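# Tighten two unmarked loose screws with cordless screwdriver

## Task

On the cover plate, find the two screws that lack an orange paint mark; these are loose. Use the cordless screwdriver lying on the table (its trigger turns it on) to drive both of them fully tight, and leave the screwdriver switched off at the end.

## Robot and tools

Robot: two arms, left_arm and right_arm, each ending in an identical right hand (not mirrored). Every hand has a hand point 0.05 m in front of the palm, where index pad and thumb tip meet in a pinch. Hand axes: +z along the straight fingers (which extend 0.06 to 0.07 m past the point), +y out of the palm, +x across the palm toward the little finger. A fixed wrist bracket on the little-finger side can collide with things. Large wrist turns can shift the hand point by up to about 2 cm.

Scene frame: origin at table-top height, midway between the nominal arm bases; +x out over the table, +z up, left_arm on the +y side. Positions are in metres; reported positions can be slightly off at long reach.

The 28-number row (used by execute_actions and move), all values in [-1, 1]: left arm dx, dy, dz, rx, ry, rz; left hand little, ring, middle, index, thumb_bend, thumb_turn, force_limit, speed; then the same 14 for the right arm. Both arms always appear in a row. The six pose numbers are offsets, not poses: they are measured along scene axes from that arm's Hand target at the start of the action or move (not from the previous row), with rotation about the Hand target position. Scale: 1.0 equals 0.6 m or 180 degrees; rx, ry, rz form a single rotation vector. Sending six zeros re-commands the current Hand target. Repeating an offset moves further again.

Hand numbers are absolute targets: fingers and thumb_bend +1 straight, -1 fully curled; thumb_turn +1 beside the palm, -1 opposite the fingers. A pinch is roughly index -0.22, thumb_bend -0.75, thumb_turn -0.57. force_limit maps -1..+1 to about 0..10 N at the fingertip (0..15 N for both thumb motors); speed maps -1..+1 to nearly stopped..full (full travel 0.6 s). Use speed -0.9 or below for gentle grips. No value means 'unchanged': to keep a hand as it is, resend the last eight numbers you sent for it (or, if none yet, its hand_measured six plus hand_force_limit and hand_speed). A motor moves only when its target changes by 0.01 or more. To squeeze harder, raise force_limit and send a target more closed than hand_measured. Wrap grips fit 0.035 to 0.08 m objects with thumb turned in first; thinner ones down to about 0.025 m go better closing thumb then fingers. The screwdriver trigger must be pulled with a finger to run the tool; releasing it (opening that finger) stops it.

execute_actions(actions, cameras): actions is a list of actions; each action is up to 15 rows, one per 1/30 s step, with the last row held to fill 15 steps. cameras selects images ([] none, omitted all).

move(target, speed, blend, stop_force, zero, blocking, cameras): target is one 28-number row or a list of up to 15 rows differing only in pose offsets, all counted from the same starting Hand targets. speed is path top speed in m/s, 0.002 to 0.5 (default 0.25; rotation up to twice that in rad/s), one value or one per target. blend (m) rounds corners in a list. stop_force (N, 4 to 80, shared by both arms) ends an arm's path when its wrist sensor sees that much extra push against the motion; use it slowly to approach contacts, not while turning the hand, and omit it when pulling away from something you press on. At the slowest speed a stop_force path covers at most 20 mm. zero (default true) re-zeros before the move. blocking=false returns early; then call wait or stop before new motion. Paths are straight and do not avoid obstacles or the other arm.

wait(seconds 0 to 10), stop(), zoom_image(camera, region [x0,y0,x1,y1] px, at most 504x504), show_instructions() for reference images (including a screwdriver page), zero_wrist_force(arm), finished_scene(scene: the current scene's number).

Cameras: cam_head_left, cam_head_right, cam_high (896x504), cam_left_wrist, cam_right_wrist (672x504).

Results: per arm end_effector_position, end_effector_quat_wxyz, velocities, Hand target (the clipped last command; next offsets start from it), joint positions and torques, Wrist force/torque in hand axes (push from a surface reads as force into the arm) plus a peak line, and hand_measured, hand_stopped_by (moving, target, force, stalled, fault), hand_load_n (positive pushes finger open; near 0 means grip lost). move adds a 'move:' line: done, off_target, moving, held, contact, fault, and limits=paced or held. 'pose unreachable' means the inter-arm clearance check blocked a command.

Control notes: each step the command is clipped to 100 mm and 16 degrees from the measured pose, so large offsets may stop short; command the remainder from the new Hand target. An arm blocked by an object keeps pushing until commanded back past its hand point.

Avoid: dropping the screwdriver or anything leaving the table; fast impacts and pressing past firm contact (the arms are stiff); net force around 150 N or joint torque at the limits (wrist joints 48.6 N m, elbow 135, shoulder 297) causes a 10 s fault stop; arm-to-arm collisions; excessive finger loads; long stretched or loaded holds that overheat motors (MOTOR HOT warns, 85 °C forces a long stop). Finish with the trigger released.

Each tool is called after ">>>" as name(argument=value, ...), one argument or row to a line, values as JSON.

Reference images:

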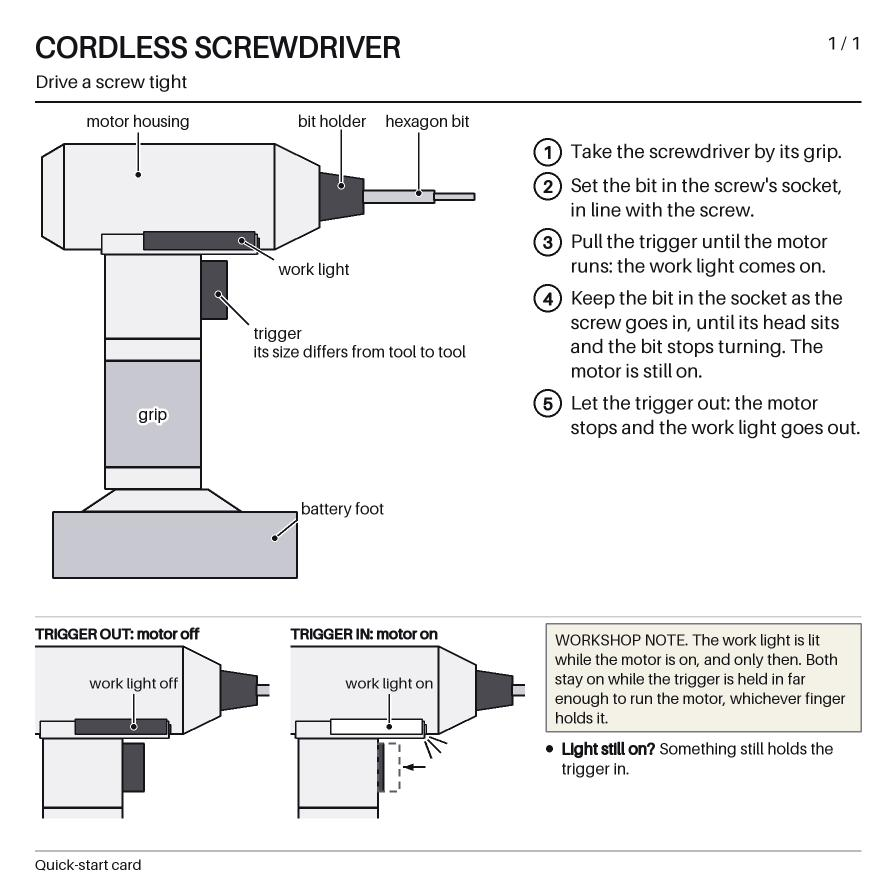

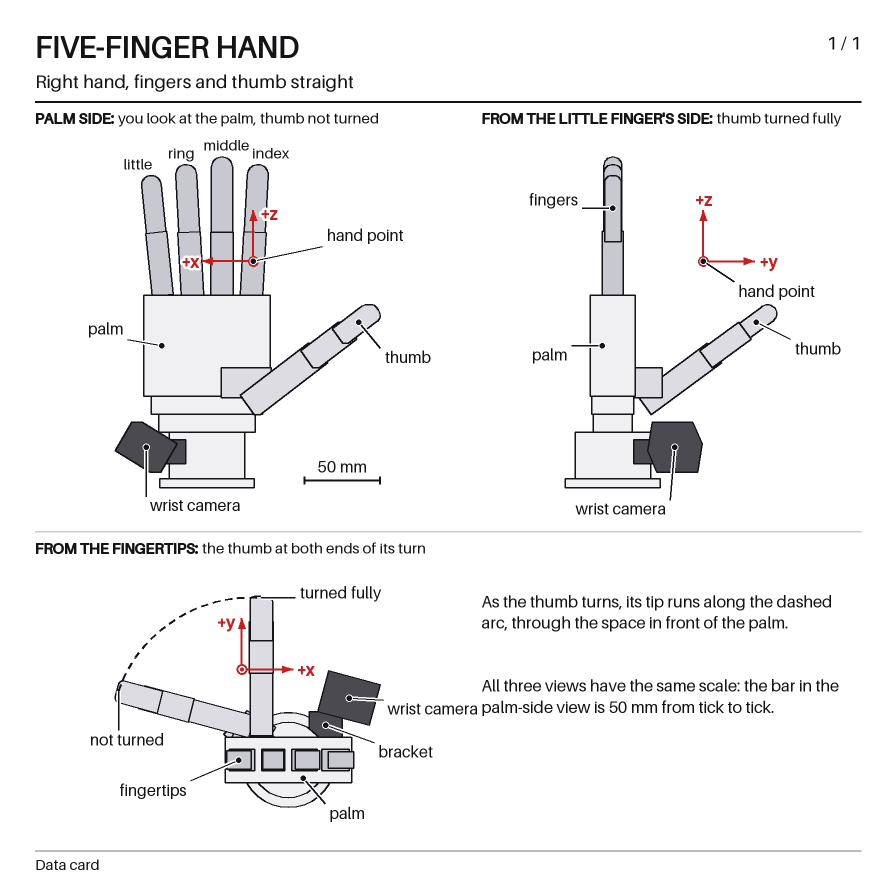

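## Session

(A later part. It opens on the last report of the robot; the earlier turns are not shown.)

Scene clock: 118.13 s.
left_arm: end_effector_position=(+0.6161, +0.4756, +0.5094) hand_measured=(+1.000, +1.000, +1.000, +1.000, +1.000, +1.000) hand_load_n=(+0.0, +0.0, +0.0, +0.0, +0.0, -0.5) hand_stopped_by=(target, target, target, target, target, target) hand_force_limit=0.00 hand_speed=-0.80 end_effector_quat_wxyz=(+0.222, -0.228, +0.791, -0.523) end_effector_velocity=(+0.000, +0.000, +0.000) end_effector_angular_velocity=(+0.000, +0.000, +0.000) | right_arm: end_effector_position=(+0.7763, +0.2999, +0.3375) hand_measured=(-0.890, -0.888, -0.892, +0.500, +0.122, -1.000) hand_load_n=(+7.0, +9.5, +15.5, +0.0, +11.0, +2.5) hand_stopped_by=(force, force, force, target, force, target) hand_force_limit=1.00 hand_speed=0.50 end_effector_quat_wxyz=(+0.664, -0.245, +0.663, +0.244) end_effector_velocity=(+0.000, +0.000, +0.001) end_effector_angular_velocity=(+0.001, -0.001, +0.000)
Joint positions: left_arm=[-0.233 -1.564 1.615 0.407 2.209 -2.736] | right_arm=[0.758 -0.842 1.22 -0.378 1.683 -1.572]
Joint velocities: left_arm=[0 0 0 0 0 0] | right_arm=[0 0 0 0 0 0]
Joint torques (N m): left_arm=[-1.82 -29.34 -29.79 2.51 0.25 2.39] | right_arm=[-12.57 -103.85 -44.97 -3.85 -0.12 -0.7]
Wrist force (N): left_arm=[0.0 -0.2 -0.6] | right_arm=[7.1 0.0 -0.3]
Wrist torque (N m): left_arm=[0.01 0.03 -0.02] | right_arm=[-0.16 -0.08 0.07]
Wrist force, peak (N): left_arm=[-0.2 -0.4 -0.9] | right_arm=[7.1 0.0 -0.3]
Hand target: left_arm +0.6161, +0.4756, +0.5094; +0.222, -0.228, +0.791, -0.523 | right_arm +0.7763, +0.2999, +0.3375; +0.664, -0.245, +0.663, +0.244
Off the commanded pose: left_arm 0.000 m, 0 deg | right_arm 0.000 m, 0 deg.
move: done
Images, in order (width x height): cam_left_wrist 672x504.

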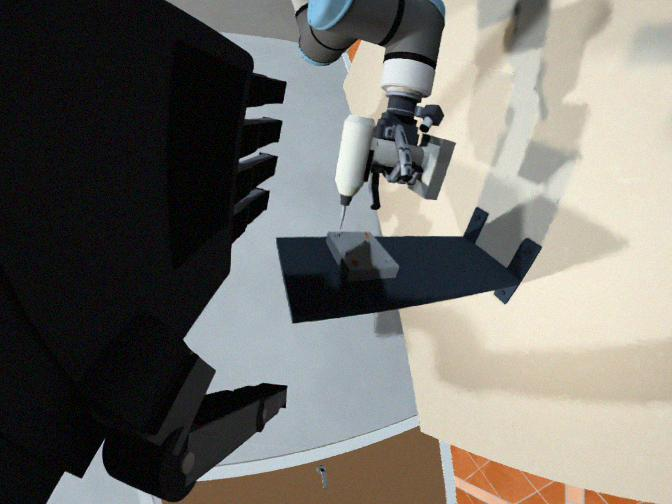

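>>> move(
  target=[0,0,0,0,0,0,1,1,1,1,1,1,0,-0.8,0,0,0,0,0,0,-1,-1,-1,-1,-1,-1,1.0,0.6],
  cameras=["cam_left_wrist"],
)

>>> zoom_image(
  camera="cam_left_wrist",
  region=[350, 125, 400, 185],
)

Scene clock: 119.37 s.
left_arm: end_effector_position=(+0.6161, +0.4756, +0.5094) hand_measured=(+1.000, +1.000, +1.000, +1.000, +1.000, +1.000) hand_load_n=(+0.0, +0.0, +0.0, +0.0, +0.0, -0.5) hand_stopped_by=(target, target, target, target, target, target) hand_force_limit=0.00 hand_speed=-0.80 end_effector_quat_wxyz=(+0.222, -0.228, +0.791, -0.523) end_effector_velocity=(+0.000, +0.000, +0.000) end_effector_angular_velocity=(+0.000, +0.001, +0.000) | right_arm: end_effector_position=(+0.7763, +0.2999, +0.3375) hand_measured=(-0.890, -0.888, -0.892, -0.892, +0.122, -1.000) hand_load_n=(+7.5, +9.5, +14.5, +14.5, +11.5, +2.5) hand_stopped_by=(force, force, force, force, force, target) hand_force_limit=1.00 hand_speed=0.60 end_effector_quat_wxyz=(+0.664, -0.245, +0.663, +0.244) end_effector_velocity=(+0.000, +0.000, +0.000) end_effector_angular_velocity=(+0.000, +0.000, +0.000)
Joint positions: left_arm=[-0.233 -1.564 1.615 0.407 2.209 -2.736] | right_arm=[0.758 -0.842 1.22 -0.378 1.683 -1.572]
Joint velocities: left_arm=[0.001 0 0 0 0.001 0] | right_arm=[0 0 0 0 0 0]
Joint torques (N m): left_arm=[0 -26.81 -30.98 2.6 -0.1 1.97] | right_arm=[-12.81 -104.98 -42.81 -4.6 -0.09 -1.07]
Wrist force (N): left_arm=[-0.2 -0.3 -0.4] | right_arm=[6.4 -0.1 -0.4]
Wrist torque (N m): left_arm=[-0.02 0.06 -0.04] | right_arm=[-0.17 0.00 0.02]
Wrist force, peak (N): left_arm=[0.5 -0.7 -0.6] | right_arm=[7.0 -0.2 -0.8]
Hand target: left_arm +0.6161, +0.4756, +0.5094; +0.222, -0.228, +0.791, -0.523 | right_arm +0.7763, +0.2999, +0.3375; +0.664, -0.245, +0.663, +0.244
Off the commanded pose: left_arm 0.000 m, 0 deg | right_arm 0.000 m, 0 deg.
move: done
Images, in order (width x height): cam_left_wrist 672x504.

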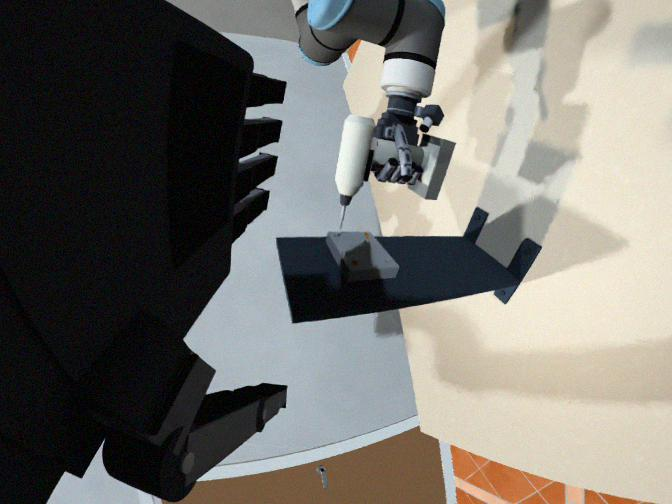

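Scaled by 8.400 from the camera's 672x504 image, which has a finer 960x720 frame.

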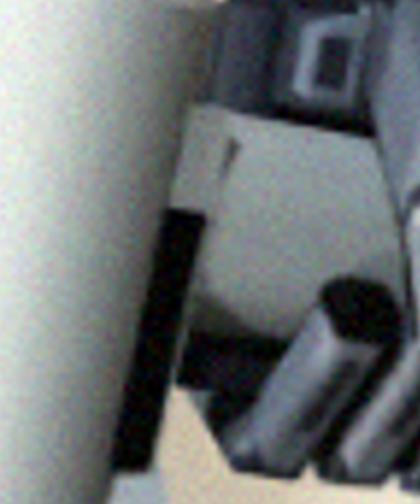

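>>> move(
  target=[
    [0,0,0,0,0,0,1,1,1,1,1,1,0,-0.8,-0.0671,-0.0493,0,0,0,0,-1,-1,-1,0.5,-1,-1,1.0,0.5],
    [0,0,0,0,0,0,1,1,1,1,1,1,0,-0.8,-0.1065,-0.0745,-0.355,0,0,0,-1,-1,-1,0.5,-1,-1,1.0,0.5],
  ],
  speed=0.2,
  blend=[0.03,0],
  cameras=["cam_head_right","cam_left_wrist"],
)

>>> move(
  target=[0,0,0,0,0,0,1,1,1,1,1,1,0,-0.8,0,0,-0.03,0,0,0,-1,-1,-1,0.5,-1,-1,1.0,0.5],
  speed=0.015,
  stop_force=5,
  cameras=["cam_head_right"],
)

Scene clock: 121.57 s.
left_arm: end_effector_position=(+0.6161, +0.4756, +0.5094) hand_measured=(+1.000, +1.000, +1.000, +1.000, +1.000, +1.000) hand_load_n=(+0.0, +0.0, -0.5, +0.0, +0.0, -0.5) hand_stopped_by=(target, target, target, target, target, target) hand_force_limit=0.00 hand_speed=-0.80 end_effector_quat_wxyz=(+0.222, -0.228, +0.791, -0.523) end_effector_velocity=(+0.000, +0.001, +0.000) end_effector_angular_velocity=(+0.000, +0.000, +0.002) | right_arm: end_effector_position=(+0.7124, +0.2554, +0.1247) hand_measured=(-0.890, -0.888, -0.892, +0.500, +0.122, -1.000) hand_load_n=(+6.5, +9.5, +15.5, +0.0, +10.5, +3.0) hand_stopped_by=(force, force, force, target, force, target) hand_force_limit=1.00 hand_speed=0.50 end_effector_quat_wxyz=(+0.664, -0.245, +0.663, +0.244) end_effector_velocity=(+0.000, +0.000, -0.002) end_effector_angular_velocity=(-0.001, +0.001, +0.000)
Joint positions: left_arm=[-0.233 -1.564 1.615 0.407 2.209 -2.736] | right_arm=[0.777 -0.756 1.499 -0.743 1.702 -1.572]
Joint velocities: left_arm=[0.001 0 0 0 -0.001 -0.001] | right_arm=[0 0.002 0 0 0 0]
Joint torques (N m): left_arm=[-0.84 -26.08 -31.83 1.8 0.21 1.95] | right_arm=[1.41 -102.06 -38.31 -4.29 0.19 -1.7]
Wrist force (N): left_arm=[0.1 -0.6 -0.9] | right_arm=[6.7 -0.2 -0.4]
Wrist torque (N m): left_arm=[-0.04 0.03 -0.03] | right_arm=[-0.19 -0.03 0.02]
Wrist force, peak (N): left_arm=[0.0 -0.7 -0.8] | right_arm=[10.5 0.1 -1.0]
Hand target: left_arm +0.6161, +0.4756, +0.5094; +0.222, -0.228, +0.791, -0.523 | right_arm +0.7124, +0.2553, +0.1246; +0.664, -0.245, +0.663, +0.244
Off the commanded pose: left_arm 0.000 m, 0 deg | right_arm 0.000 m, 0 deg.
move: done; blend cut to 0.025 m at target 1
Images, in order (width x height): cam_head_right 896x504, cam_left_wrist 672x504.

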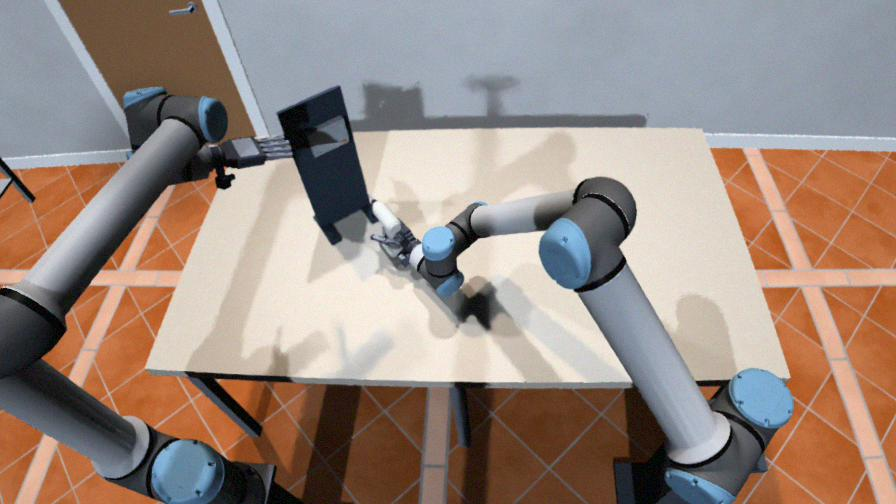

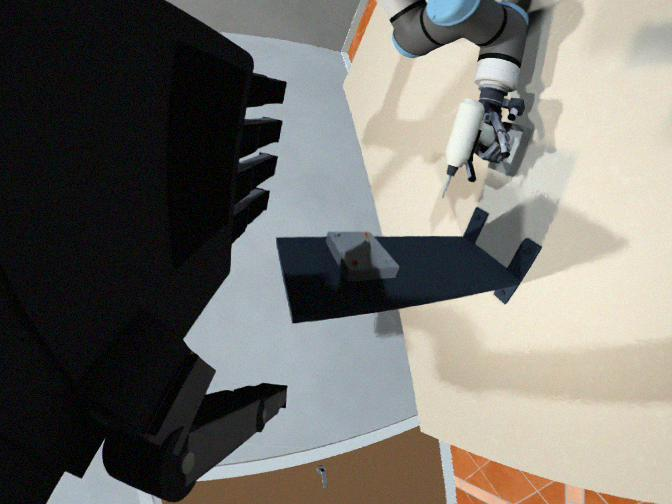

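Scene clock: 123.00 s.
left_arm: end_effector_position=(+0.6161, +0.4756, +0.5094) hand_measured=(+1.000, +1.000, +1.000, +1.000, +1.000, +1.000) hand_load_n=(+0.0, +0.0, +0.0, +0.0, +0.0, -0.5) hand_stopped_by=(target, target, target, target, target, target) hand_force_limit=0.00 hand_speed=-0.80 end_effector_quat_wxyz=(+0.222, -0.228, +0.791, -0.523) end_effector_velocity=(+0.000, +0.001, +0.000) end_effector_angular_velocity=(+0.001, -0.001, +0.001) | right_arm: end_effector_position=(+0.7124, +0.2553, +0.1148) hand_measured=(-0.890, -0.888, -0.892, +0.500, +0.122, -1.000) hand_load_n=(+7.0, +10.0, +15.0, +0.0, +11.0, +2.5) hand_stopped_by=(force, force, force, target, force, target) hand_force_limit=1.00 hand_speed=0.50 end_effector_quat_wxyz=(+0.664, -0.245, +0.663, +0.244) end_effector_velocity=(+0.000, +0.000, -0.001) end_effector_angular_velocity=(+0.000, +0.001, +0.000)
Joint positions: left_arm=[-0.233 -1.564 1.615 0.407 2.209 -2.736] | right_arm=[0.777 -0.745 1.5 -0.755 1.702 -1.572]
Joint velocities: left_arm=[0.001 0 0 0 -0.001 0.001] | right_arm=[0 0.001 0 0 0 0]
Joint torques (N m): left_arm=[-1.5 -26.85 -30.9 2 -0.24 1.89] | right_arm=[-7.49 -117.82 -33.53 -1.21 -0.31 -1.8]
Wrist force (N): left_arm=[0.2 -0.1 -0.6] | right_arm=[5.3 -0.6 -0.2]
Wrist torque (N m): left_arm=[0.02 0.00 0.00] | right_arm=[-0.24 -0.07 0.00]
Wrist force, peak (N): left_arm=[-0.2 -0.5 -1.0] | right_arm=[6.9 0.1 -0.4]
Hand target: left_arm +0.6161, +0.4756, +0.5094; +0.222, -0.228, +0.791, -0.523 | right_arm +0.7124, +0.2554, +0.1149; +0.664, -0.245, +0.663, +0.244
Off the commanded pose: left_arm 0.000 m, 0 deg | right_arm 0.008 m, 0 deg.
move: contact (right_arm)
Images, in order (width x height): cam_head_right 896x504.

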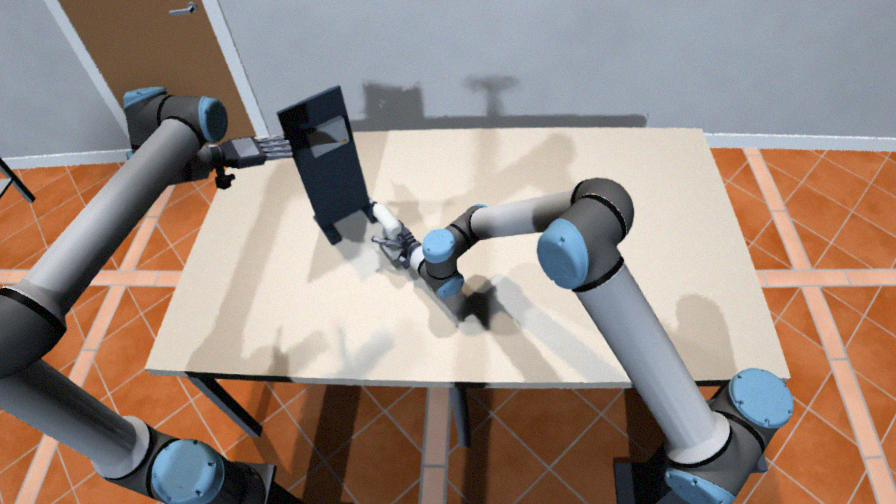

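>>> move(
  target=[0,0,0,0,0,0,1,1,1,1,1,1,0,-0.8,0,0,0,0,0,0,-1,-1,-1,0.5,1,-1,0.9,-0.3],
  cameras=[],
)

>>> move(
  target=[0,0,0,0,0,0,1,1,1,1,1,1,0,-0.8,0,0,0,0,0,0,0.3,0.3,0.3,0.5,1,-1,0.9,-0.3],
  cameras=["cam_head_right","cam_head_left","cam_left_wrist","cam_right_wrist"],
)

>>> zoom_image(
  camera="cam_head_right",
  region=[360, 180, 440, 280],
)

>>> zoom_image(
  camera="cam_left_wrist",
  region=[430, 80, 540, 210],
)

Scene clock: 124.70 s.
left_arm: end_effector_position=(+0.6161, +0.4756, +0.5094) hand_measured=(+1.000, +1.000, +1.000, +1.000, +1.000, +1.000) hand_load_n=(+0.0, +0.0, +0.0, +0.0, +0.0, +0.0) hand_stopped_by=(target, target, target, target, target, target) hand_force_limit=0.00 hand_speed=-0.80 end_effector_quat_wxyz=(+0.222, -0.228, +0.791, -0.523) end_effector_velocity=(+0.000, -0.001, -0.001) end_effector_angular_velocity=(+0.001, +0.000, -0.002) | right_arm: end_effector_position=(+0.7124, +0.2554, +0.1149) hand_measured=(-0.890, -0.888, -0.892, +0.500, +1.000, -1.000) hand_load_n=(+0.0, +1.0, +2.5, +0.0, +0.0, -0.5) hand_stopped_by=(force, force, force, target, target, target) hand_force_limit=0.90 hand_speed=-0.30 end_effector_quat_wxyz=(+0.664, -0.245, +0.663, +0.244) end_effector_velocity=(+0.000, +0.000, +0.000) end_effector_angular_velocity=(+0.000, +0.000, +0.001)
Joint positions: left_arm=[-0.233 -1.564 1.615 0.407 2.209 -2.736] | right_arm=[0.777 -0.745 1.5 -0.755 1.702 -1.572]
Joint velocities: left_arm=[-0.001 0.001 0 0 0 0.001] | right_arm=[0 0 0 0 0 0]
Joint torques (N m): left_arm=[-2.84 -27.11 -31.26 2.15 -0.03 1.53] | right_arm=[-0.36 -106.22 -38.57 -3 0.04 -1.67]
Wrist force (N): left_arm=[-0.3 -0.5 -0.6] | right_arm=[1.5 -0.5 0.1]
Wrist torque (N m): left_arm=[-0.05 0.08 -0.05] | right_arm=[-0.23 0.15 -0.07]
Wrist force, peak (N): left_arm=[0.2 -0.5 -1.1] | right_arm=[6.2 0.0 -0.2]
Hand target: left_arm +0.6161, +0.4756, +0.5094; +0.222, -0.228, +0.791, -0.523 | right_arm +0.7124, +0.2554, +0.1149; +0.664, -0.245, +0.663, +0.244
Off the commanded pose: left_arm 0.000 m, 0 deg | right_arm 0.000 m, 0 deg.
move: done
No camera images: "cameras" was empty.

Scene clock: 126.00 s.
left_arm: end_effector_position=(+0.6161, +0.4756, +0.5094) hand_measured=(+1.000, +1.000, +1.000, +1.000, +1.000, +1.000) hand_load_n=(+0.0, +0.0, +0.0, +0.0, +0.0, +0.0) hand_stopped_by=(target, target, target, target, target, target) hand_force_limit=0.00 hand_speed=-0.80 end_effector_quat_wxyz=(+0.222, -0.228, +0.791, -0.523) end_effector_velocity=(+0.000, +0.000, +0.000) end_effector_angular_velocity=(+0.000, +0.000, +0.000) | right_arm: end_effector_position=(+0.7124, +0.2554, +0.1149) hand_measured=(+0.300, +0.300, +0.300, +0.500, +1.000, -1.000) hand_load_n=(+0.0, +0.0, +0.0, +0.0, +0.0, +0.0) hand_stopped_by=(target, target, target, target, target, target) hand_force_limit=0.90 hand_speed=-0.30 end_effector_quat_wxyz=(+0.664, -0.245, +0.663, +0.244) end_effector_velocity=(+0.000, +0.000, -0.001) end_effector_angular_velocity=(-0.001, +0.001, +0.000)
Joint positions: left_arm=[-0.233 -1.564 1.615 0.407 2.209 -2.736] | right_arm=[0.777 -0.745 1.5 -0.755 1.702 -1.572]
Joint velocities: left_arm=[0.001 0 0 0 0.001 0] | right_arm=[0 0.001 0 0 0 0]
Joint torques (N m): left_arm=[-3.22 -23.56 -31.4 1.97 0.64 1.53] | right_arm=[6.22 -95.92 -34.27 -4.32 0.1 -1.82]
Wrist force (N): left_arm=[0.0 -0.1 -0.8] | right_arm=[-0.6 -1.4 -0.7]
Wrist torque (N m): left_arm=[0.03 0.04 -0.01] | right_arm=[-0.20 0.27 -0.19]
Wrist force, peak (N): left_arm=[-0.4 -0.6 -1.0] | right_arm=[-0.7 -1.9 -0.3]
Hand target: left_arm +0.6161, +0.4756, +0.5094; +0.222, -0.228, +0.791, -0.523 | right_arm +0.7124, +0.2554, +0.1149; +0.664, -0.245, +0.663, +0.244
Off the commanded pose: left_arm 0.000 m, 0 deg | right_arm 0.000 m, 0 deg.
move: done
Images, in order (width x height): cam_head_left 896x504, cam_head_right 896x504, cam_left_wrist 672x504, cam_right_wrist 672x504.

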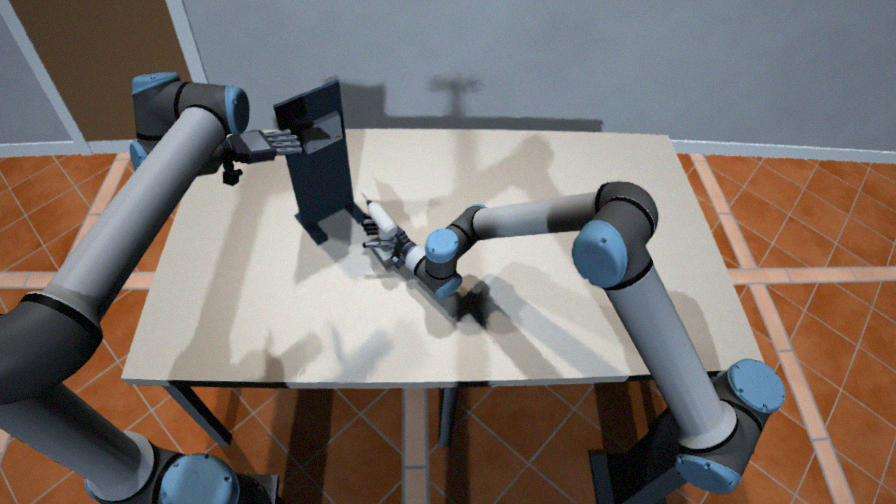

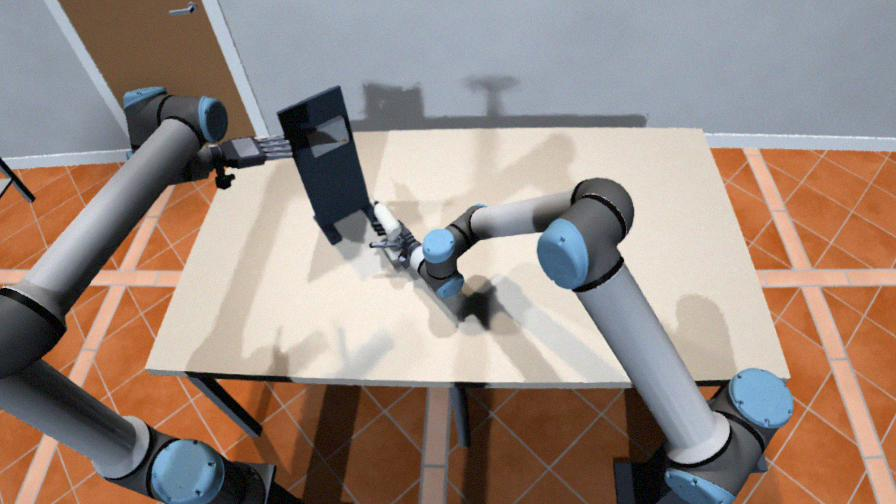

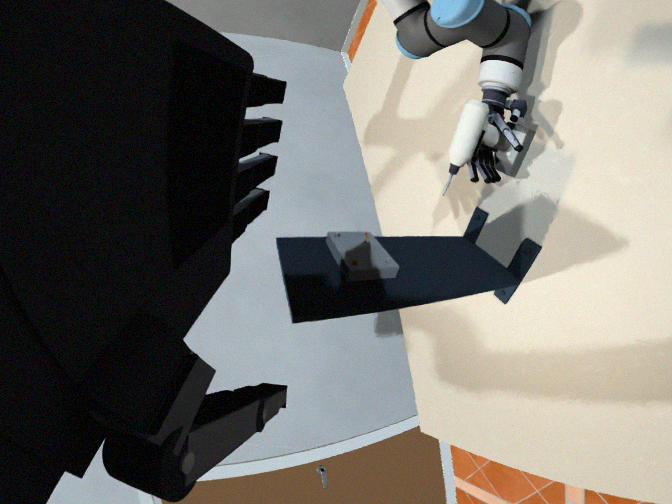

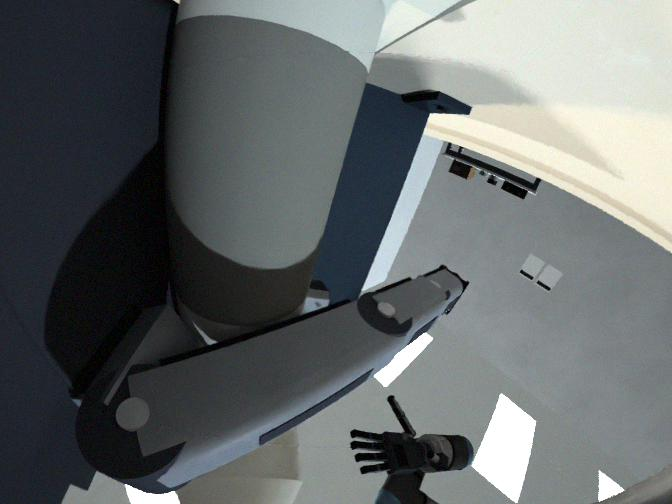

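Scaled by 5.040.

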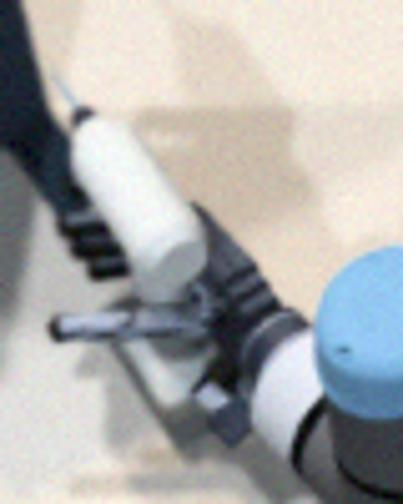

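Scaled by 3.877 from the camera's 672x504 image, which has a finer 960x720 frame.

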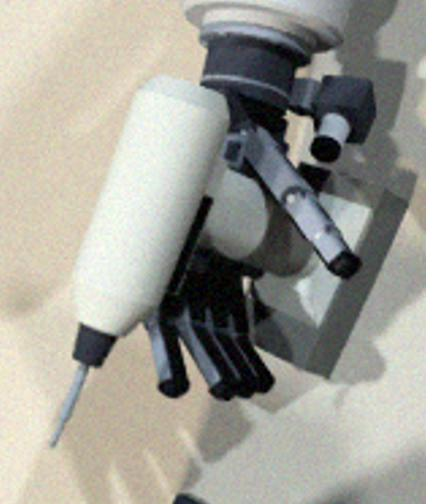

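>>> move(
  target=[0,0,0,0,0,0,1,1,1,1,1,1,0,-0.8,-0.0054,-0.0039,0.0075,0,0,0,0.3,0.3,0.3,0.5,1,-1,0.9,-0.3],
  speed=0.02,
  cameras=["cam_left_wrist"],
)

>>> zoom_image(
  camera="cam_left_wrist",
  region=[440, 100, 530, 200],
)

Scene clock: 126.97 s.
left_arm: end_effector_position=(+0.6161, +0.4756, +0.5094) hand_measured=(+1.000, +1.000, +1.000, +1.000, +1.000, +1.000) hand_load_n=(+0.0, +0.0, +0.0, +0.0, +0.0, +0.0) hand_stopped_by=(target, target, target, target, target, target) hand_force_limit=0.00 hand_speed=-0.80 end_effector_quat_wxyz=(+0.222, -0.228, +0.791, -0.523) end_effector_velocity=(+0.000, +0.000, +0.001) end_effector_angular_velocity=(-0.001, -0.001, +0.001) | right_arm: end_effector_position=(+0.7091, +0.2530, +0.1194) hand_measured=(+0.300, +0.300, +0.300, +0.500, +1.000, -1.000) hand_load_n=(+0.0, +0.0, +0.0, +0.0, +0.0, +0.0) hand_stopped_by=(target, target, target, target, target, target) hand_force_limit=0.90 hand_speed=-0.30 end_effector_quat_wxyz=(+0.664, -0.245, +0.663, +0.244) end_effector_velocity=(+0.000, +0.000, -0.001) end_effector_angular_velocity=(-0.001, +0.001, +0.000)
Joint positions: left_arm=[-0.233 -1.564 1.615 0.407 2.209 -2.736] | right_arm=[0.778 -0.754 1.509 -0.755 1.703 -1.572]
Joint velocities: left_arm=[0 -0.001 0 -0.001 0 -0.001] | right_arm=[0 0.001 0 0 0 0]
Joint torques (N m): left_arm=[-3.51 -25.39 -32.21 1.97 0.31 1.49] | right_arm=[13.74 -92.27 -35.83 -0.17 1.6 -1.83]
Wrist force (N): left_arm=[-0.2 -0.4 -0.6] | right_arm=[-1.3 -1.5 -0.3]
Wrist torque (N m): left_arm=[-0.03 0.06 -0.04] | right_arm=[-0.23 0.32 -0.23]
Wrist force, peak (N): left_arm=[0.3 0.0 -1.1] | right_arm=[-0.6 -2.1 -0.5]
Hand target: left_arm +0.6161, +0.4756, +0.5094; +0.222, -0.228, +0.791, -0.523 | right_arm +0.7092, +0.2530, +0.1194; +0.664, -0.245, +0.663, +0.244
Off the commanded pose: left_arm 0.000 m, 0 deg | right_arm 0.000 m, 0 deg.
move: done
Images, in order (width x height): cam_left_wrist 672x504.

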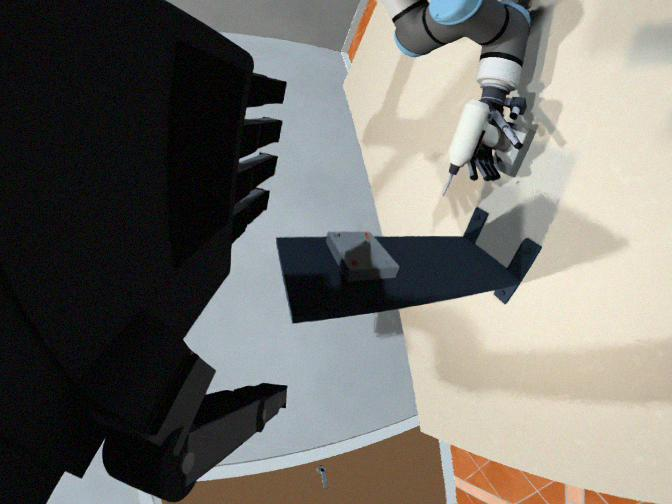

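Scaled by 5.040 from the camera's 672x504 image, which has a finer 960x720 frame.

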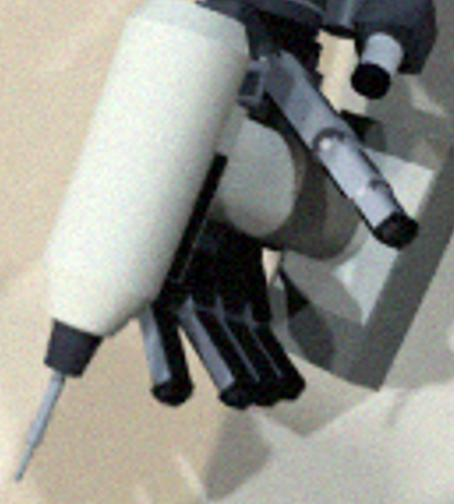

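>>> move(
  target=[0,0,0,0,0,0,1,1,1,1,1,1,0,-0.8,0,0,0,0,0,0,-1,-1,-1,0.5,1,-1,0.7,-0.5],
  cameras=[],
)

>>> move(
  target=[0,0,0,0,0,0,1,1,1,1,1,1,0,-0.8,0,0,0,0,0,0,-1,-1,-1,0.5,-1,-1,0.9,-0.5],
  cameras=[],
)

>>> move(
  target=[0,0,0,0,0,0,1,1,1,1,1,1,0,-0.8,0,0,0,0,0,0,-1,-1,-1,-1,-1,-1,0.9,-0.3],
  cameras=["cam_left_wrist"],
)

>>> zoom_image(
  camera="cam_left_wrist",
  region=[440, 100, 530, 200],
)

Scene clock: 128.90 s.
left_arm: end_effector_position=(+0.6161, +0.4756, +0.5094) hand_measured=(+1.000, +1.000, +1.000, +1.000, +1.000, +1.000) hand_load_n=(-0.5, +0.0, -0.5, +0.0, +0.0, -0.5) hand_stopped_by=(target, target, target, target, target, target) hand_force_limit=0.00 hand_speed=-0.80 end_effector_quat_wxyz=(+0.222, -0.228, +0.791, -0.523) end_effector_velocity=(+0.000, -0.001, +0.000) end_effector_angular_velocity=(+0.000, +0.000, +0.000) | right_arm: end_effector_position=(+0.7091, +0.2530, +0.1194) hand_measured=(-0.944, -0.932, -0.930, +0.500, +1.000, -1.000) hand_load_n=(+12.5, +11.0, +12.0, +0.0, +0.0, +0.0) hand_stopped_by=(force, force, force, target, target, target) hand_force_limit=0.70 hand_speed=-0.50 end_effector_quat_wxyz=(+0.664, -0.245, +0.663, +0.244) end_effector_velocity=(+0.000, +0.000, +0.000) end_effector_angular_velocity=(+0.001, -0.001, +0.000)
Joint positions: left_arm=[-0.233 -1.564 1.615 0.407 2.209 -2.736] | right_arm=[0.778 -0.754 1.509 -0.755 1.703 -1.572]
Joint velocities: left_arm=[-0.001 0 0 0 0 -0.001] | right_arm=[0 0 0 -0.001 0 0]
Joint torques (N m): left_arm=[-5.36 -27.33 -31.22 1.82 -0.17 1.55] | right_arm=[2.87 -92.03 -34.57 -2.96 -0.57 -1.75]
Wrist force (N): left_arm=[0.3 -0.5 -0.6] | right_arm=[-3.0 0.0 0.0]
Wrist torque (N m): left_arm=[-0.04 -0.02 -0.01] | right_arm=[-0.21 -0.18 -0.11]
Wrist force, peak (N): left_arm=[0.1 -0.7 -1.0] | right_arm=[-3.4 -0.1 -0.4]
Hand target: left_arm +0.6161, +0.4756, +0.5094; +0.222, -0.228, +0.791, -0.523 | right_arm +0.7092, +0.2530, +0.1194; +0.664, -0.245, +0.663, +0.244
Off the commanded pose: left_arm 0.000 m, 0 deg | right_arm 0.000 m, 0 deg.
move: done
No camera images: "cameras" was empty.

Scene clock: 129.87 s.
left_arm: end_effector_position=(+0.6161, +0.4756, +0.5094) hand_measured=(+1.000, +1.000, +1.000, +1.000, +1.000, +1.000) hand_load_n=(+0.0, +0.0, -0.5, +0.0, +0.0, -0.5) hand_stopped_by=(target, target, target, target, target, target) hand_force_limit=0.00 hand_speed=-0.80 end_effector_quat_wxyz=(+0.222, -0.228, +0.791, -0.523) end_effector_velocity=(+0.000, +0.001, +0.000) end_effector_angular_velocity=(+0.000, +0.000, +0.001) | right_arm: end_effector_position=(+0.7092, +0.2530, +0.1194) hand_measured=(-0.944, -0.932, -0.930, +0.500, +0.672, -1.000) hand_load_n=(+14.0, +12.5, +15.0, +0.0, +14.0, +5.0) hand_stopped_by=(force, force, force, target, force, target) hand_force_limit=0.90 hand_speed=-0.50 end_effector_quat_wxyz=(+0.664, -0.245, +0.663, +0.244) end_effector_velocity=(+0.000, +0.000, +0.000) end_effector_angular_velocity=(+0.000, +0.000, +0.000)
Joint positions: left_arm=[-0.233 -1.564 1.615 0.407 2.209 -2.736] | right_arm=[0.778 -0.754 1.509 -0.755 1.703 -1.572]
Joint velocities: left_arm=[0.001 0 0 0 0 0] | right_arm=[0 0 0 0 0 0]
Joint torques (N m): left_arm=[-6.37 -26.95 -32.32 2.19 0.58 1.54] | right_arm=[-3.91 -93.33 -30.07 -0.93 -0.42 -1.86]
Wrist force (N): left_arm=[0.0 -0.2 -0.6] | right_arm=[-8.9 -3.8 -0.3]
Wrist torque (N m): left_arm=[0.01 0.04 -0.02] | right_arm=[-0.15 -0.14 -0.72]
Wrist force, peak (N): left_arm=[-0.3 -0.5 -0.8] | right_arm=[-9.5 -3.7 -0.3]
Hand target: left_arm +0.6161, +0.4756, +0.5094; +0.222, -0.228, +0.791, -0.523 | right_arm +0.7092, +0.2530, +0.1194; +0.664, -0.245, +0.663, +0.244
Off the commanded pose: left_arm 0.000 m, 0 deg | right_arm 0.000 m, 0 deg.
move: done
No camera images: "cameras" was empty.

Scene clock: 131.37 s.
left_arm: end_effector_position=(+0.6161, +0.4756, +0.5094) hand_measured=(+1.000, +1.000, +1.000, +1.000, +1.000, +1.000) hand_load_n=(+0.0, +0.0, +0.0, +0.0, +0.0, +0.0) hand_stopped_by=(target, target, target, target, target, target) hand_force_limit=0.00 hand_speed=-0.80 end_effector_quat_wxyz=(+0.222, -0.228, +0.791, -0.523) end_effector_velocity=(+0.000, -0.001, +0.000) end_effector_angular_velocity=(+0.000, +0.000, -0.001) | right_arm: end_effector_position=(+0.7092, +0.2530, +0.1194) hand_measured=(-0.944, -0.932, -0.930, -0.928, +0.672, -1.000) hand_load_n=(+14.0, +12.0, +14.5, +12.5, +13.5, +5.0) hand_stopped_by=(force, force, force, force, force, target) hand_force_limit=0.90 hand_speed=-0.30 end_effector_quat_wxyz=(+0.664, -0.245, +0.663, +0.244) end_effector_velocity=(+0.000, +0.000, +0.000) end_effector_angular_velocity=(+0.001, -0.001, +0.000)
Joint positions: left_arm=[-0.233 -1.564 1.615 0.407 2.209 -2.736] | right_arm=[0.778 -0.754 1.509 -0.755 1.703 -1.572]
Joint velocities: left_arm=[-0.001 -0.001 0 0 0 0] | right_arm=[0 0 0 -0.001 0 0]
Joint torques (N m): left_arm=[-3.79 -23.75 -32.73 1.83 -0.18 1.13] | right_arm=[-11.1 -94.89 -23.55 1.79 -0.43 -1.7]
Wrist force (N): left_arm=[-0.3 0.0 -0.6] | right_arm=[-6.6 -2.3 0.1]
Wrist torque (N m): left_arm=[0.02 0.07 -0.03] | right_arm=[-0.19 -0.18 -0.49]
Wrist force, peak (N): left_arm=[0.0 -0.2 -1.1] | right_arm=[-8.9 -3.7 -0.3]
Hand target: left_arm +0.6161, +0.4756, +0.5094; +0.222, -0.228, +0.791, -0.523 | right_arm +0.7092, +0.2530, +0.1194; +0.664, -0.245, +0.663, +0.244
Off the commanded pose: left_arm 0.000 m, 0 deg | right_arm 0.000 m, 0 deg.
move: done
Images, in order (width x height): cam_left_wrist 672x504.

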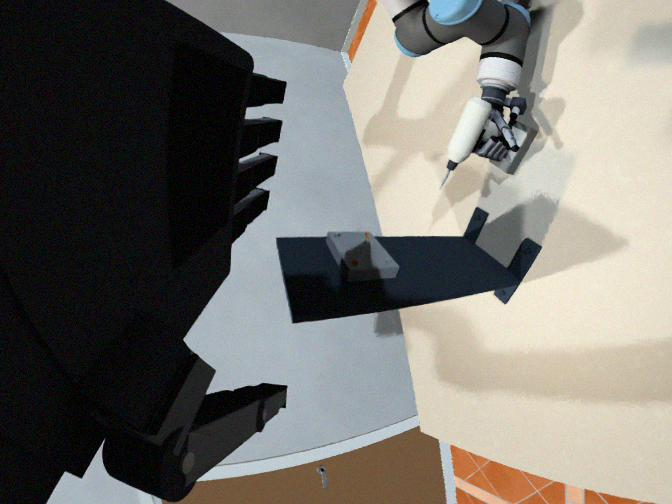

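Scaled by 5.040 from the camera's 672x504 image, which has a finer 960x720 frame.

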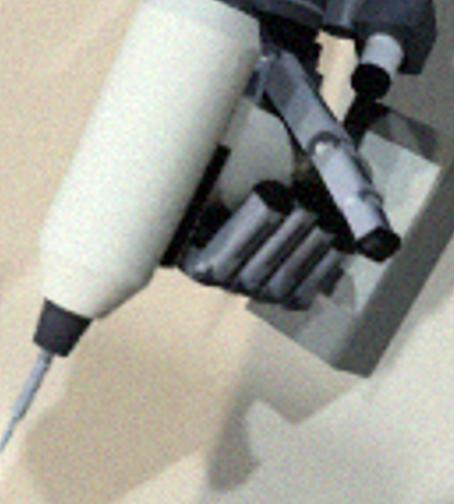

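>>> zoom_image(
  camera="cam_left_wrist",
  region=[462, 120, 512, 170],
)

Scaled by 10.080 from the camera's 672x504 image, which has a finer 960x720 frame.

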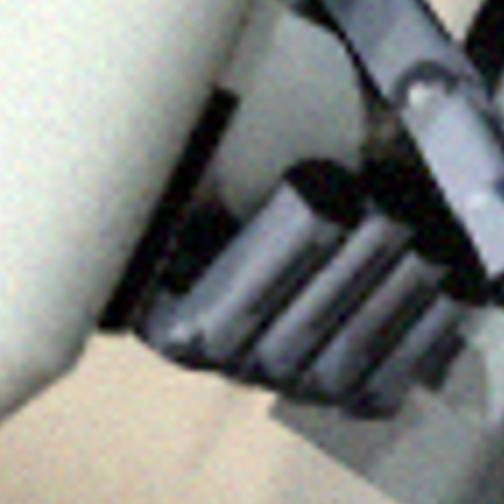

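>>> move(
  target=[0,0,0,0,0,0,1,1,1,1,1,1,0,-0.8,0,0,0,0,0,0,-1,-1,-1,-0.7,-1,-1,0.9,0],
  cameras=["cam_left_wrist"],
)

>>> zoom_image(
  camera="cam_left_wrist",
  region=[462, 120, 512, 170],
)

>>> move(
  target=[0,0,0,0,0,0,1,1,1,1,1,1,0,-0.8,0,0,0,0,0,0,-1,-1,-1,-0.8,-1,-1,0.9,0],
  cameras=["cam_left_wrist"],
)

>>> zoom_image(
  camera="cam_left_wrist",
  region=[462, 120, 512, 170],
)

>>> move(
  target=[0,0,0,0,0,0,1,1,1,1,1,1,0,-0.8,0,0,0,0,0,0,-1,-1,-1,-0.88,-1,-1,0.9,0],
  cameras=["cam_left_wrist"],
)

>>> zoom_image(
  camera="cam_left_wrist",
  region=[462, 120, 512, 170],
)

Scene clock: 132.57 s.
left_arm: end_effector_position=(+0.6161, +0.4756, +0.5094) hand_measured=(+1.000, +1.000, +1.000, +1.000, +1.000, +1.000) hand_load_n=(+0.0, +0.0, +0.0, +0.0, +0.0, +0.0) hand_stopped_by=(target, target, target, target, target, target) hand_force_limit=0.00 hand_speed=-0.80 end_effector_quat_wxyz=(+0.222, -0.228, +0.791, -0.523) end_effector_velocity=(+0.000, +0.001, +0.000) end_effector_angular_velocity=(+0.000, +0.000, +0.001) | right_arm: end_effector_position=(+0.7092, +0.2530, +0.1194) hand_measured=(-0.944, -0.932, -0.930, -0.700, +0.672, -1.000) hand_load_n=(+14.0, +13.0, +15.0, +0.0, +13.0, +5.5) hand_stopped_by=(force, force, force, target, force, target) hand_force_limit=0.90 hand_speed=0.00 end_effector_quat_wxyz=(+0.664, -0.245, +0.663, +0.244) end_effector_velocity=(+0.000, +0.000, +0.001) end_effector_angular_velocity=(+0.001, -0.001, +0.000)
Joint positions: left_arm=[-0.233 -1.564 1.615 0.407 2.209 -2.736] | right_arm=[0.778 -0.754 1.509 -0.755 1.703 -1.572]
Joint velocities: left_arm=[0.001 0 0 0.001 0 0] | right_arm=[0 0 0 -0.001 0 0]
Joint torques (N m): left_arm=[-5.19 -29.43 -31.34 1.84 0.29 1.93] | right_arm=[-11.04 -95.53 -23.94 -0.98 -0.59 -1.72]
Wrist force (N): left_arm=[-0.1 0.0 -0.7] | right_arm=[-10.2 -3.5 -1.4]
Wrist torque (N m): left_arm=[0.04 0.05 -0.02] | right_arm=[-0.12 -0.07 -0.69]
Wrist force, peak (N): left_arm=[-0.3 -0.5 -1.0] | right_arm=[-10.8 -3.4 -1.6]
Hand target: left_arm +0.6161, +0.4756, +0.5094; +0.222, -0.228, +0.791, -0.523 | right_arm +0.7092, +0.2530, +0.1194; +0.664, -0.245, +0.663, +0.244
Off the commanded pose: left_arm 0.000 m, 0 deg | right_arm 0.000 m, 0 deg.
move: done
Images, in order (width x height): cam_left_wrist 672x504.

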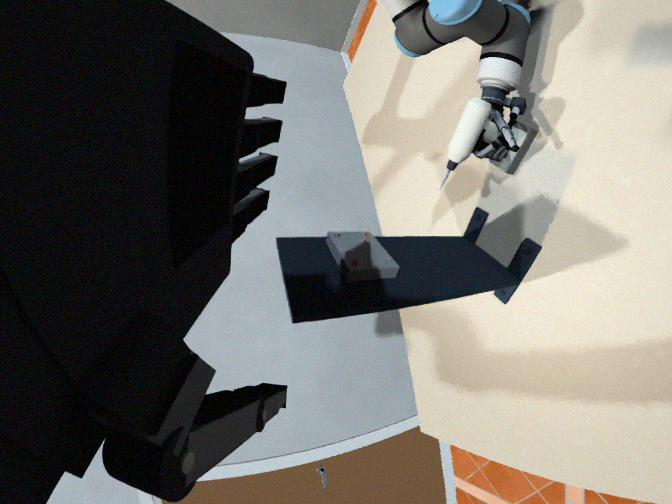

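Scaled by 10.080 from the camera's 672x504 image, which has a finer 960x720 frame.

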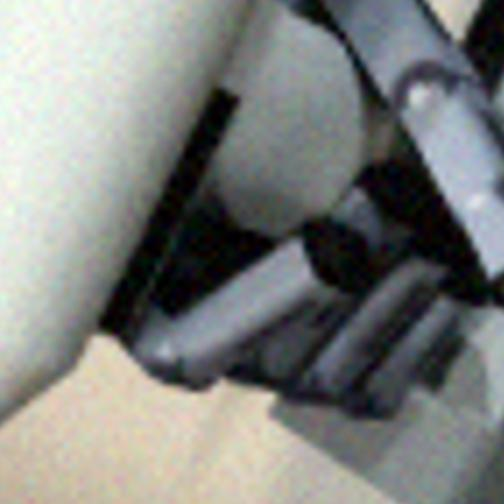

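Scene clock: 133.27 s.
left_arm: end_effector_position=(+0.6161, +0.4756, +0.5094) hand_measured=(+1.000, +1.000, +1.000, +1.000, +1.000, +1.000) hand_load_n=(+0.0, +0.0, +0.0, +0.0, +0.0, +0.0) hand_stopped_by=(target, target, target, target, target, target) hand_force_limit=0.00 hand_speed=-0.80 end_effector_quat_wxyz=(+0.222, -0.228, +0.791, -0.523) end_effector_velocity=(+0.000, +0.000, +0.000) end_effector_angular_velocity=(-0.001, +0.001, +0.001) | right_arm: end_effector_position=(+0.7092, +0.2530, +0.1194) hand_measured=(-0.944, -0.932, -0.930, -0.800, +0.672, -1.000) hand_load_n=(+14.5, +13.0, +15.0, +0.0, +13.0, +5.0) hand_stopped_by=(force, force, force, target, force, target) hand_force_limit=0.90 hand_speed=0.00 end_effector_quat_wxyz=(+0.664, -0.245, +0.663, +0.244) end_effector_velocity=(+0.000, +0.000, +0.002) end_effector_angular_velocity=(+0.001, -0.001, +0.000)
Joint positions: left_arm=[-0.233 -1.564 1.615 0.407 2.209 -2.736] | right_arm=[0.778 -0.754 1.509 -0.755 1.703 -1.572]
Joint velocities: left_arm=[0.001 0.001 0 -0.001 0 -0.001] | right_arm=[0 -0.002 0 0 0 0]
Joint torques (N m): left_arm=[-4.51 -28.39 -32.69 1.64 0.08 0.98] | right_arm=[-9.16 -92.87 -23.87 -1.89 -0.41 -1.64]
Wrist force (N): left_arm=[0.1 -0.6 -0.6] | right_arm=[-10.0 -3.6 -1.4]
Wrist torque (N m): left_arm=[-0.05 0.02 -0.03] | right_arm=[-0.14 -0.06 -0.69]
Wrist force, peak (N): left_arm=[0.0 -0.8 -0.8] | right_arm=[-10.5 -3.6 -1.3]
Hand target: left_arm +0.6161, +0.4756, +0.5094; +0.222, -0.228, +0.791, -0.523 | right_arm +0.7092, +0.2530, +0.1194; +0.664, -0.245, +0.663, +0.244
Off the commanded pose: left_arm 0.000 m, 0 deg | right_arm 0.000 m, 0 deg.
move: done
Images, in order (width x height): cam_left_wrist 672x504.

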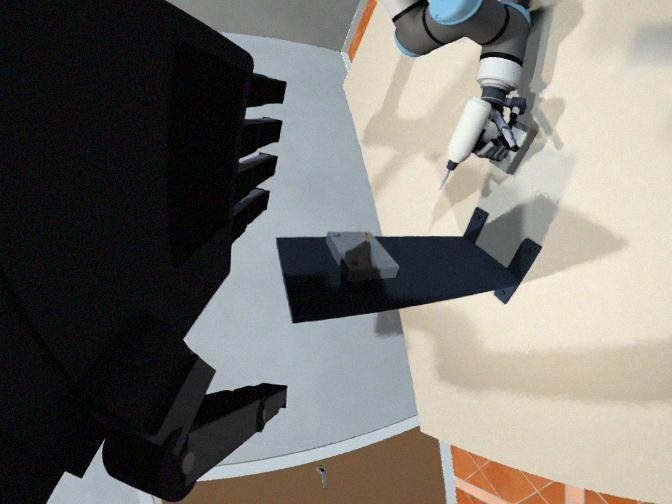

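Scaled by 10.080 from the camera's 672x504 image, which has a finer 960x720 frame.

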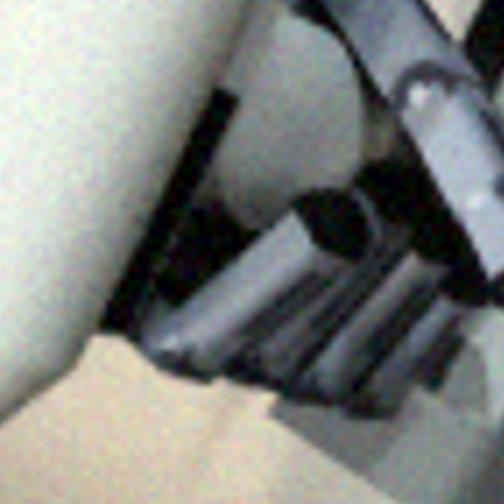

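Scene clock: 133.97 s.
left_arm: end_effector_position=(+0.6161, +0.4756, +0.5094) hand_measured=(+1.000, +1.000, +1.000, +1.000, +1.000, +1.000) hand_load_n=(+0.0, +0.0, -0.5, +0.0, +0.0, +0.0) hand_stopped_by=(target, target, target, target, target, target) hand_force_limit=0.00 hand_speed=-0.80 end_effector_quat_wxyz=(+0.222, -0.228, +0.791, -0.523) end_effector_velocity=(+0.000, -0.001, +0.000) end_effector_angular_velocity=(+0.000, +0.000, -0.001) | right_arm: end_effector_position=(+0.7092, +0.2530, +0.1194) hand_measured=(-0.944, -0.932, -0.930, -0.880, +0.672, -1.000) hand_load_n=(+14.0, +13.0, +15.5, +0.0, +13.0, +5.0) hand_stopped_by=(force, force, force, target, force, target) hand_force_limit=0.90 hand_speed=0.00 end_effector_quat_wxyz=(+0.664, -0.245, +0.663, +0.244) end_effector_velocity=(+0.000, +0.000, +0.000) end_effector_angular_velocity=(+0.001, -0.001, +0.000)
Joint positions: left_arm=[-0.233 -1.564 1.615 0.407 2.209 -2.736] | right_arm=[0.778 -0.754 1.509 -0.755 1.703 -1.572]
Joint velocities: left_arm=[-0.001 0 0 0 0.001 0] | right_arm=[0 0 0 -0.001 0 0]
Joint torques (N m): left_arm=[-6.18 -28.4 -32.57 1.74 0.08 1.37] | right_arm=[-6.13 -91.5 -23.2 -1.71 -0.42 -1.75]
Wrist force (N): left_arm=[0.2 -0.5 -0.7] | right_arm=[-10.1 -3.4 -1.0]
Wrist torque (N m): left_arm=[-0.03 0.01 -0.02] | right_arm=[-0.13 -0.05 -0.69]
Wrist force, peak (N): left_arm=[-0.1 -0.4 -1.0] | right_arm=[-10.3 -3.3 -1.4]
Hand target: left_arm +0.6161, +0.4756, +0.5094; +0.222, -0.228, +0.791, -0.523 | right_arm +0.7092, +0.2530, +0.1194; +0.664, -0.245, +0.663, +0.244
Off the commanded pose: left_arm 0.000 m, 0 deg | right_arm 0.000 m, 0 deg.
move: done
Images, in order (width x height): cam_left_wrist 672x504.

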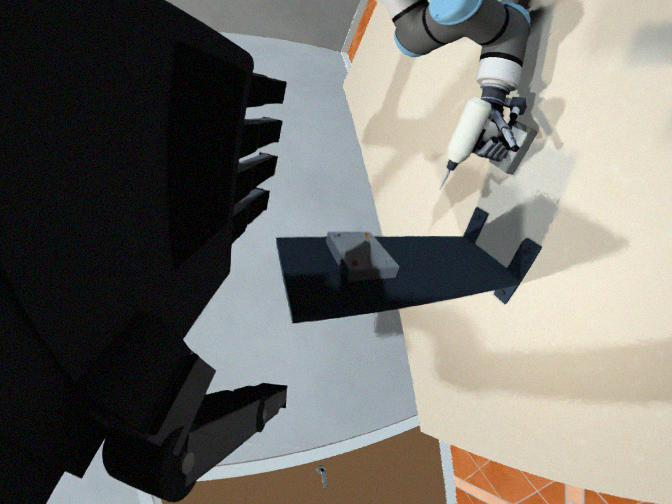

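Scaled by 10.080 from the camera's 672x504 image, which has a finer 960x720 frame.

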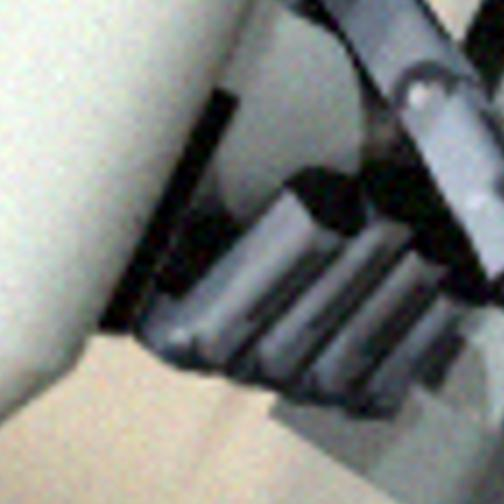

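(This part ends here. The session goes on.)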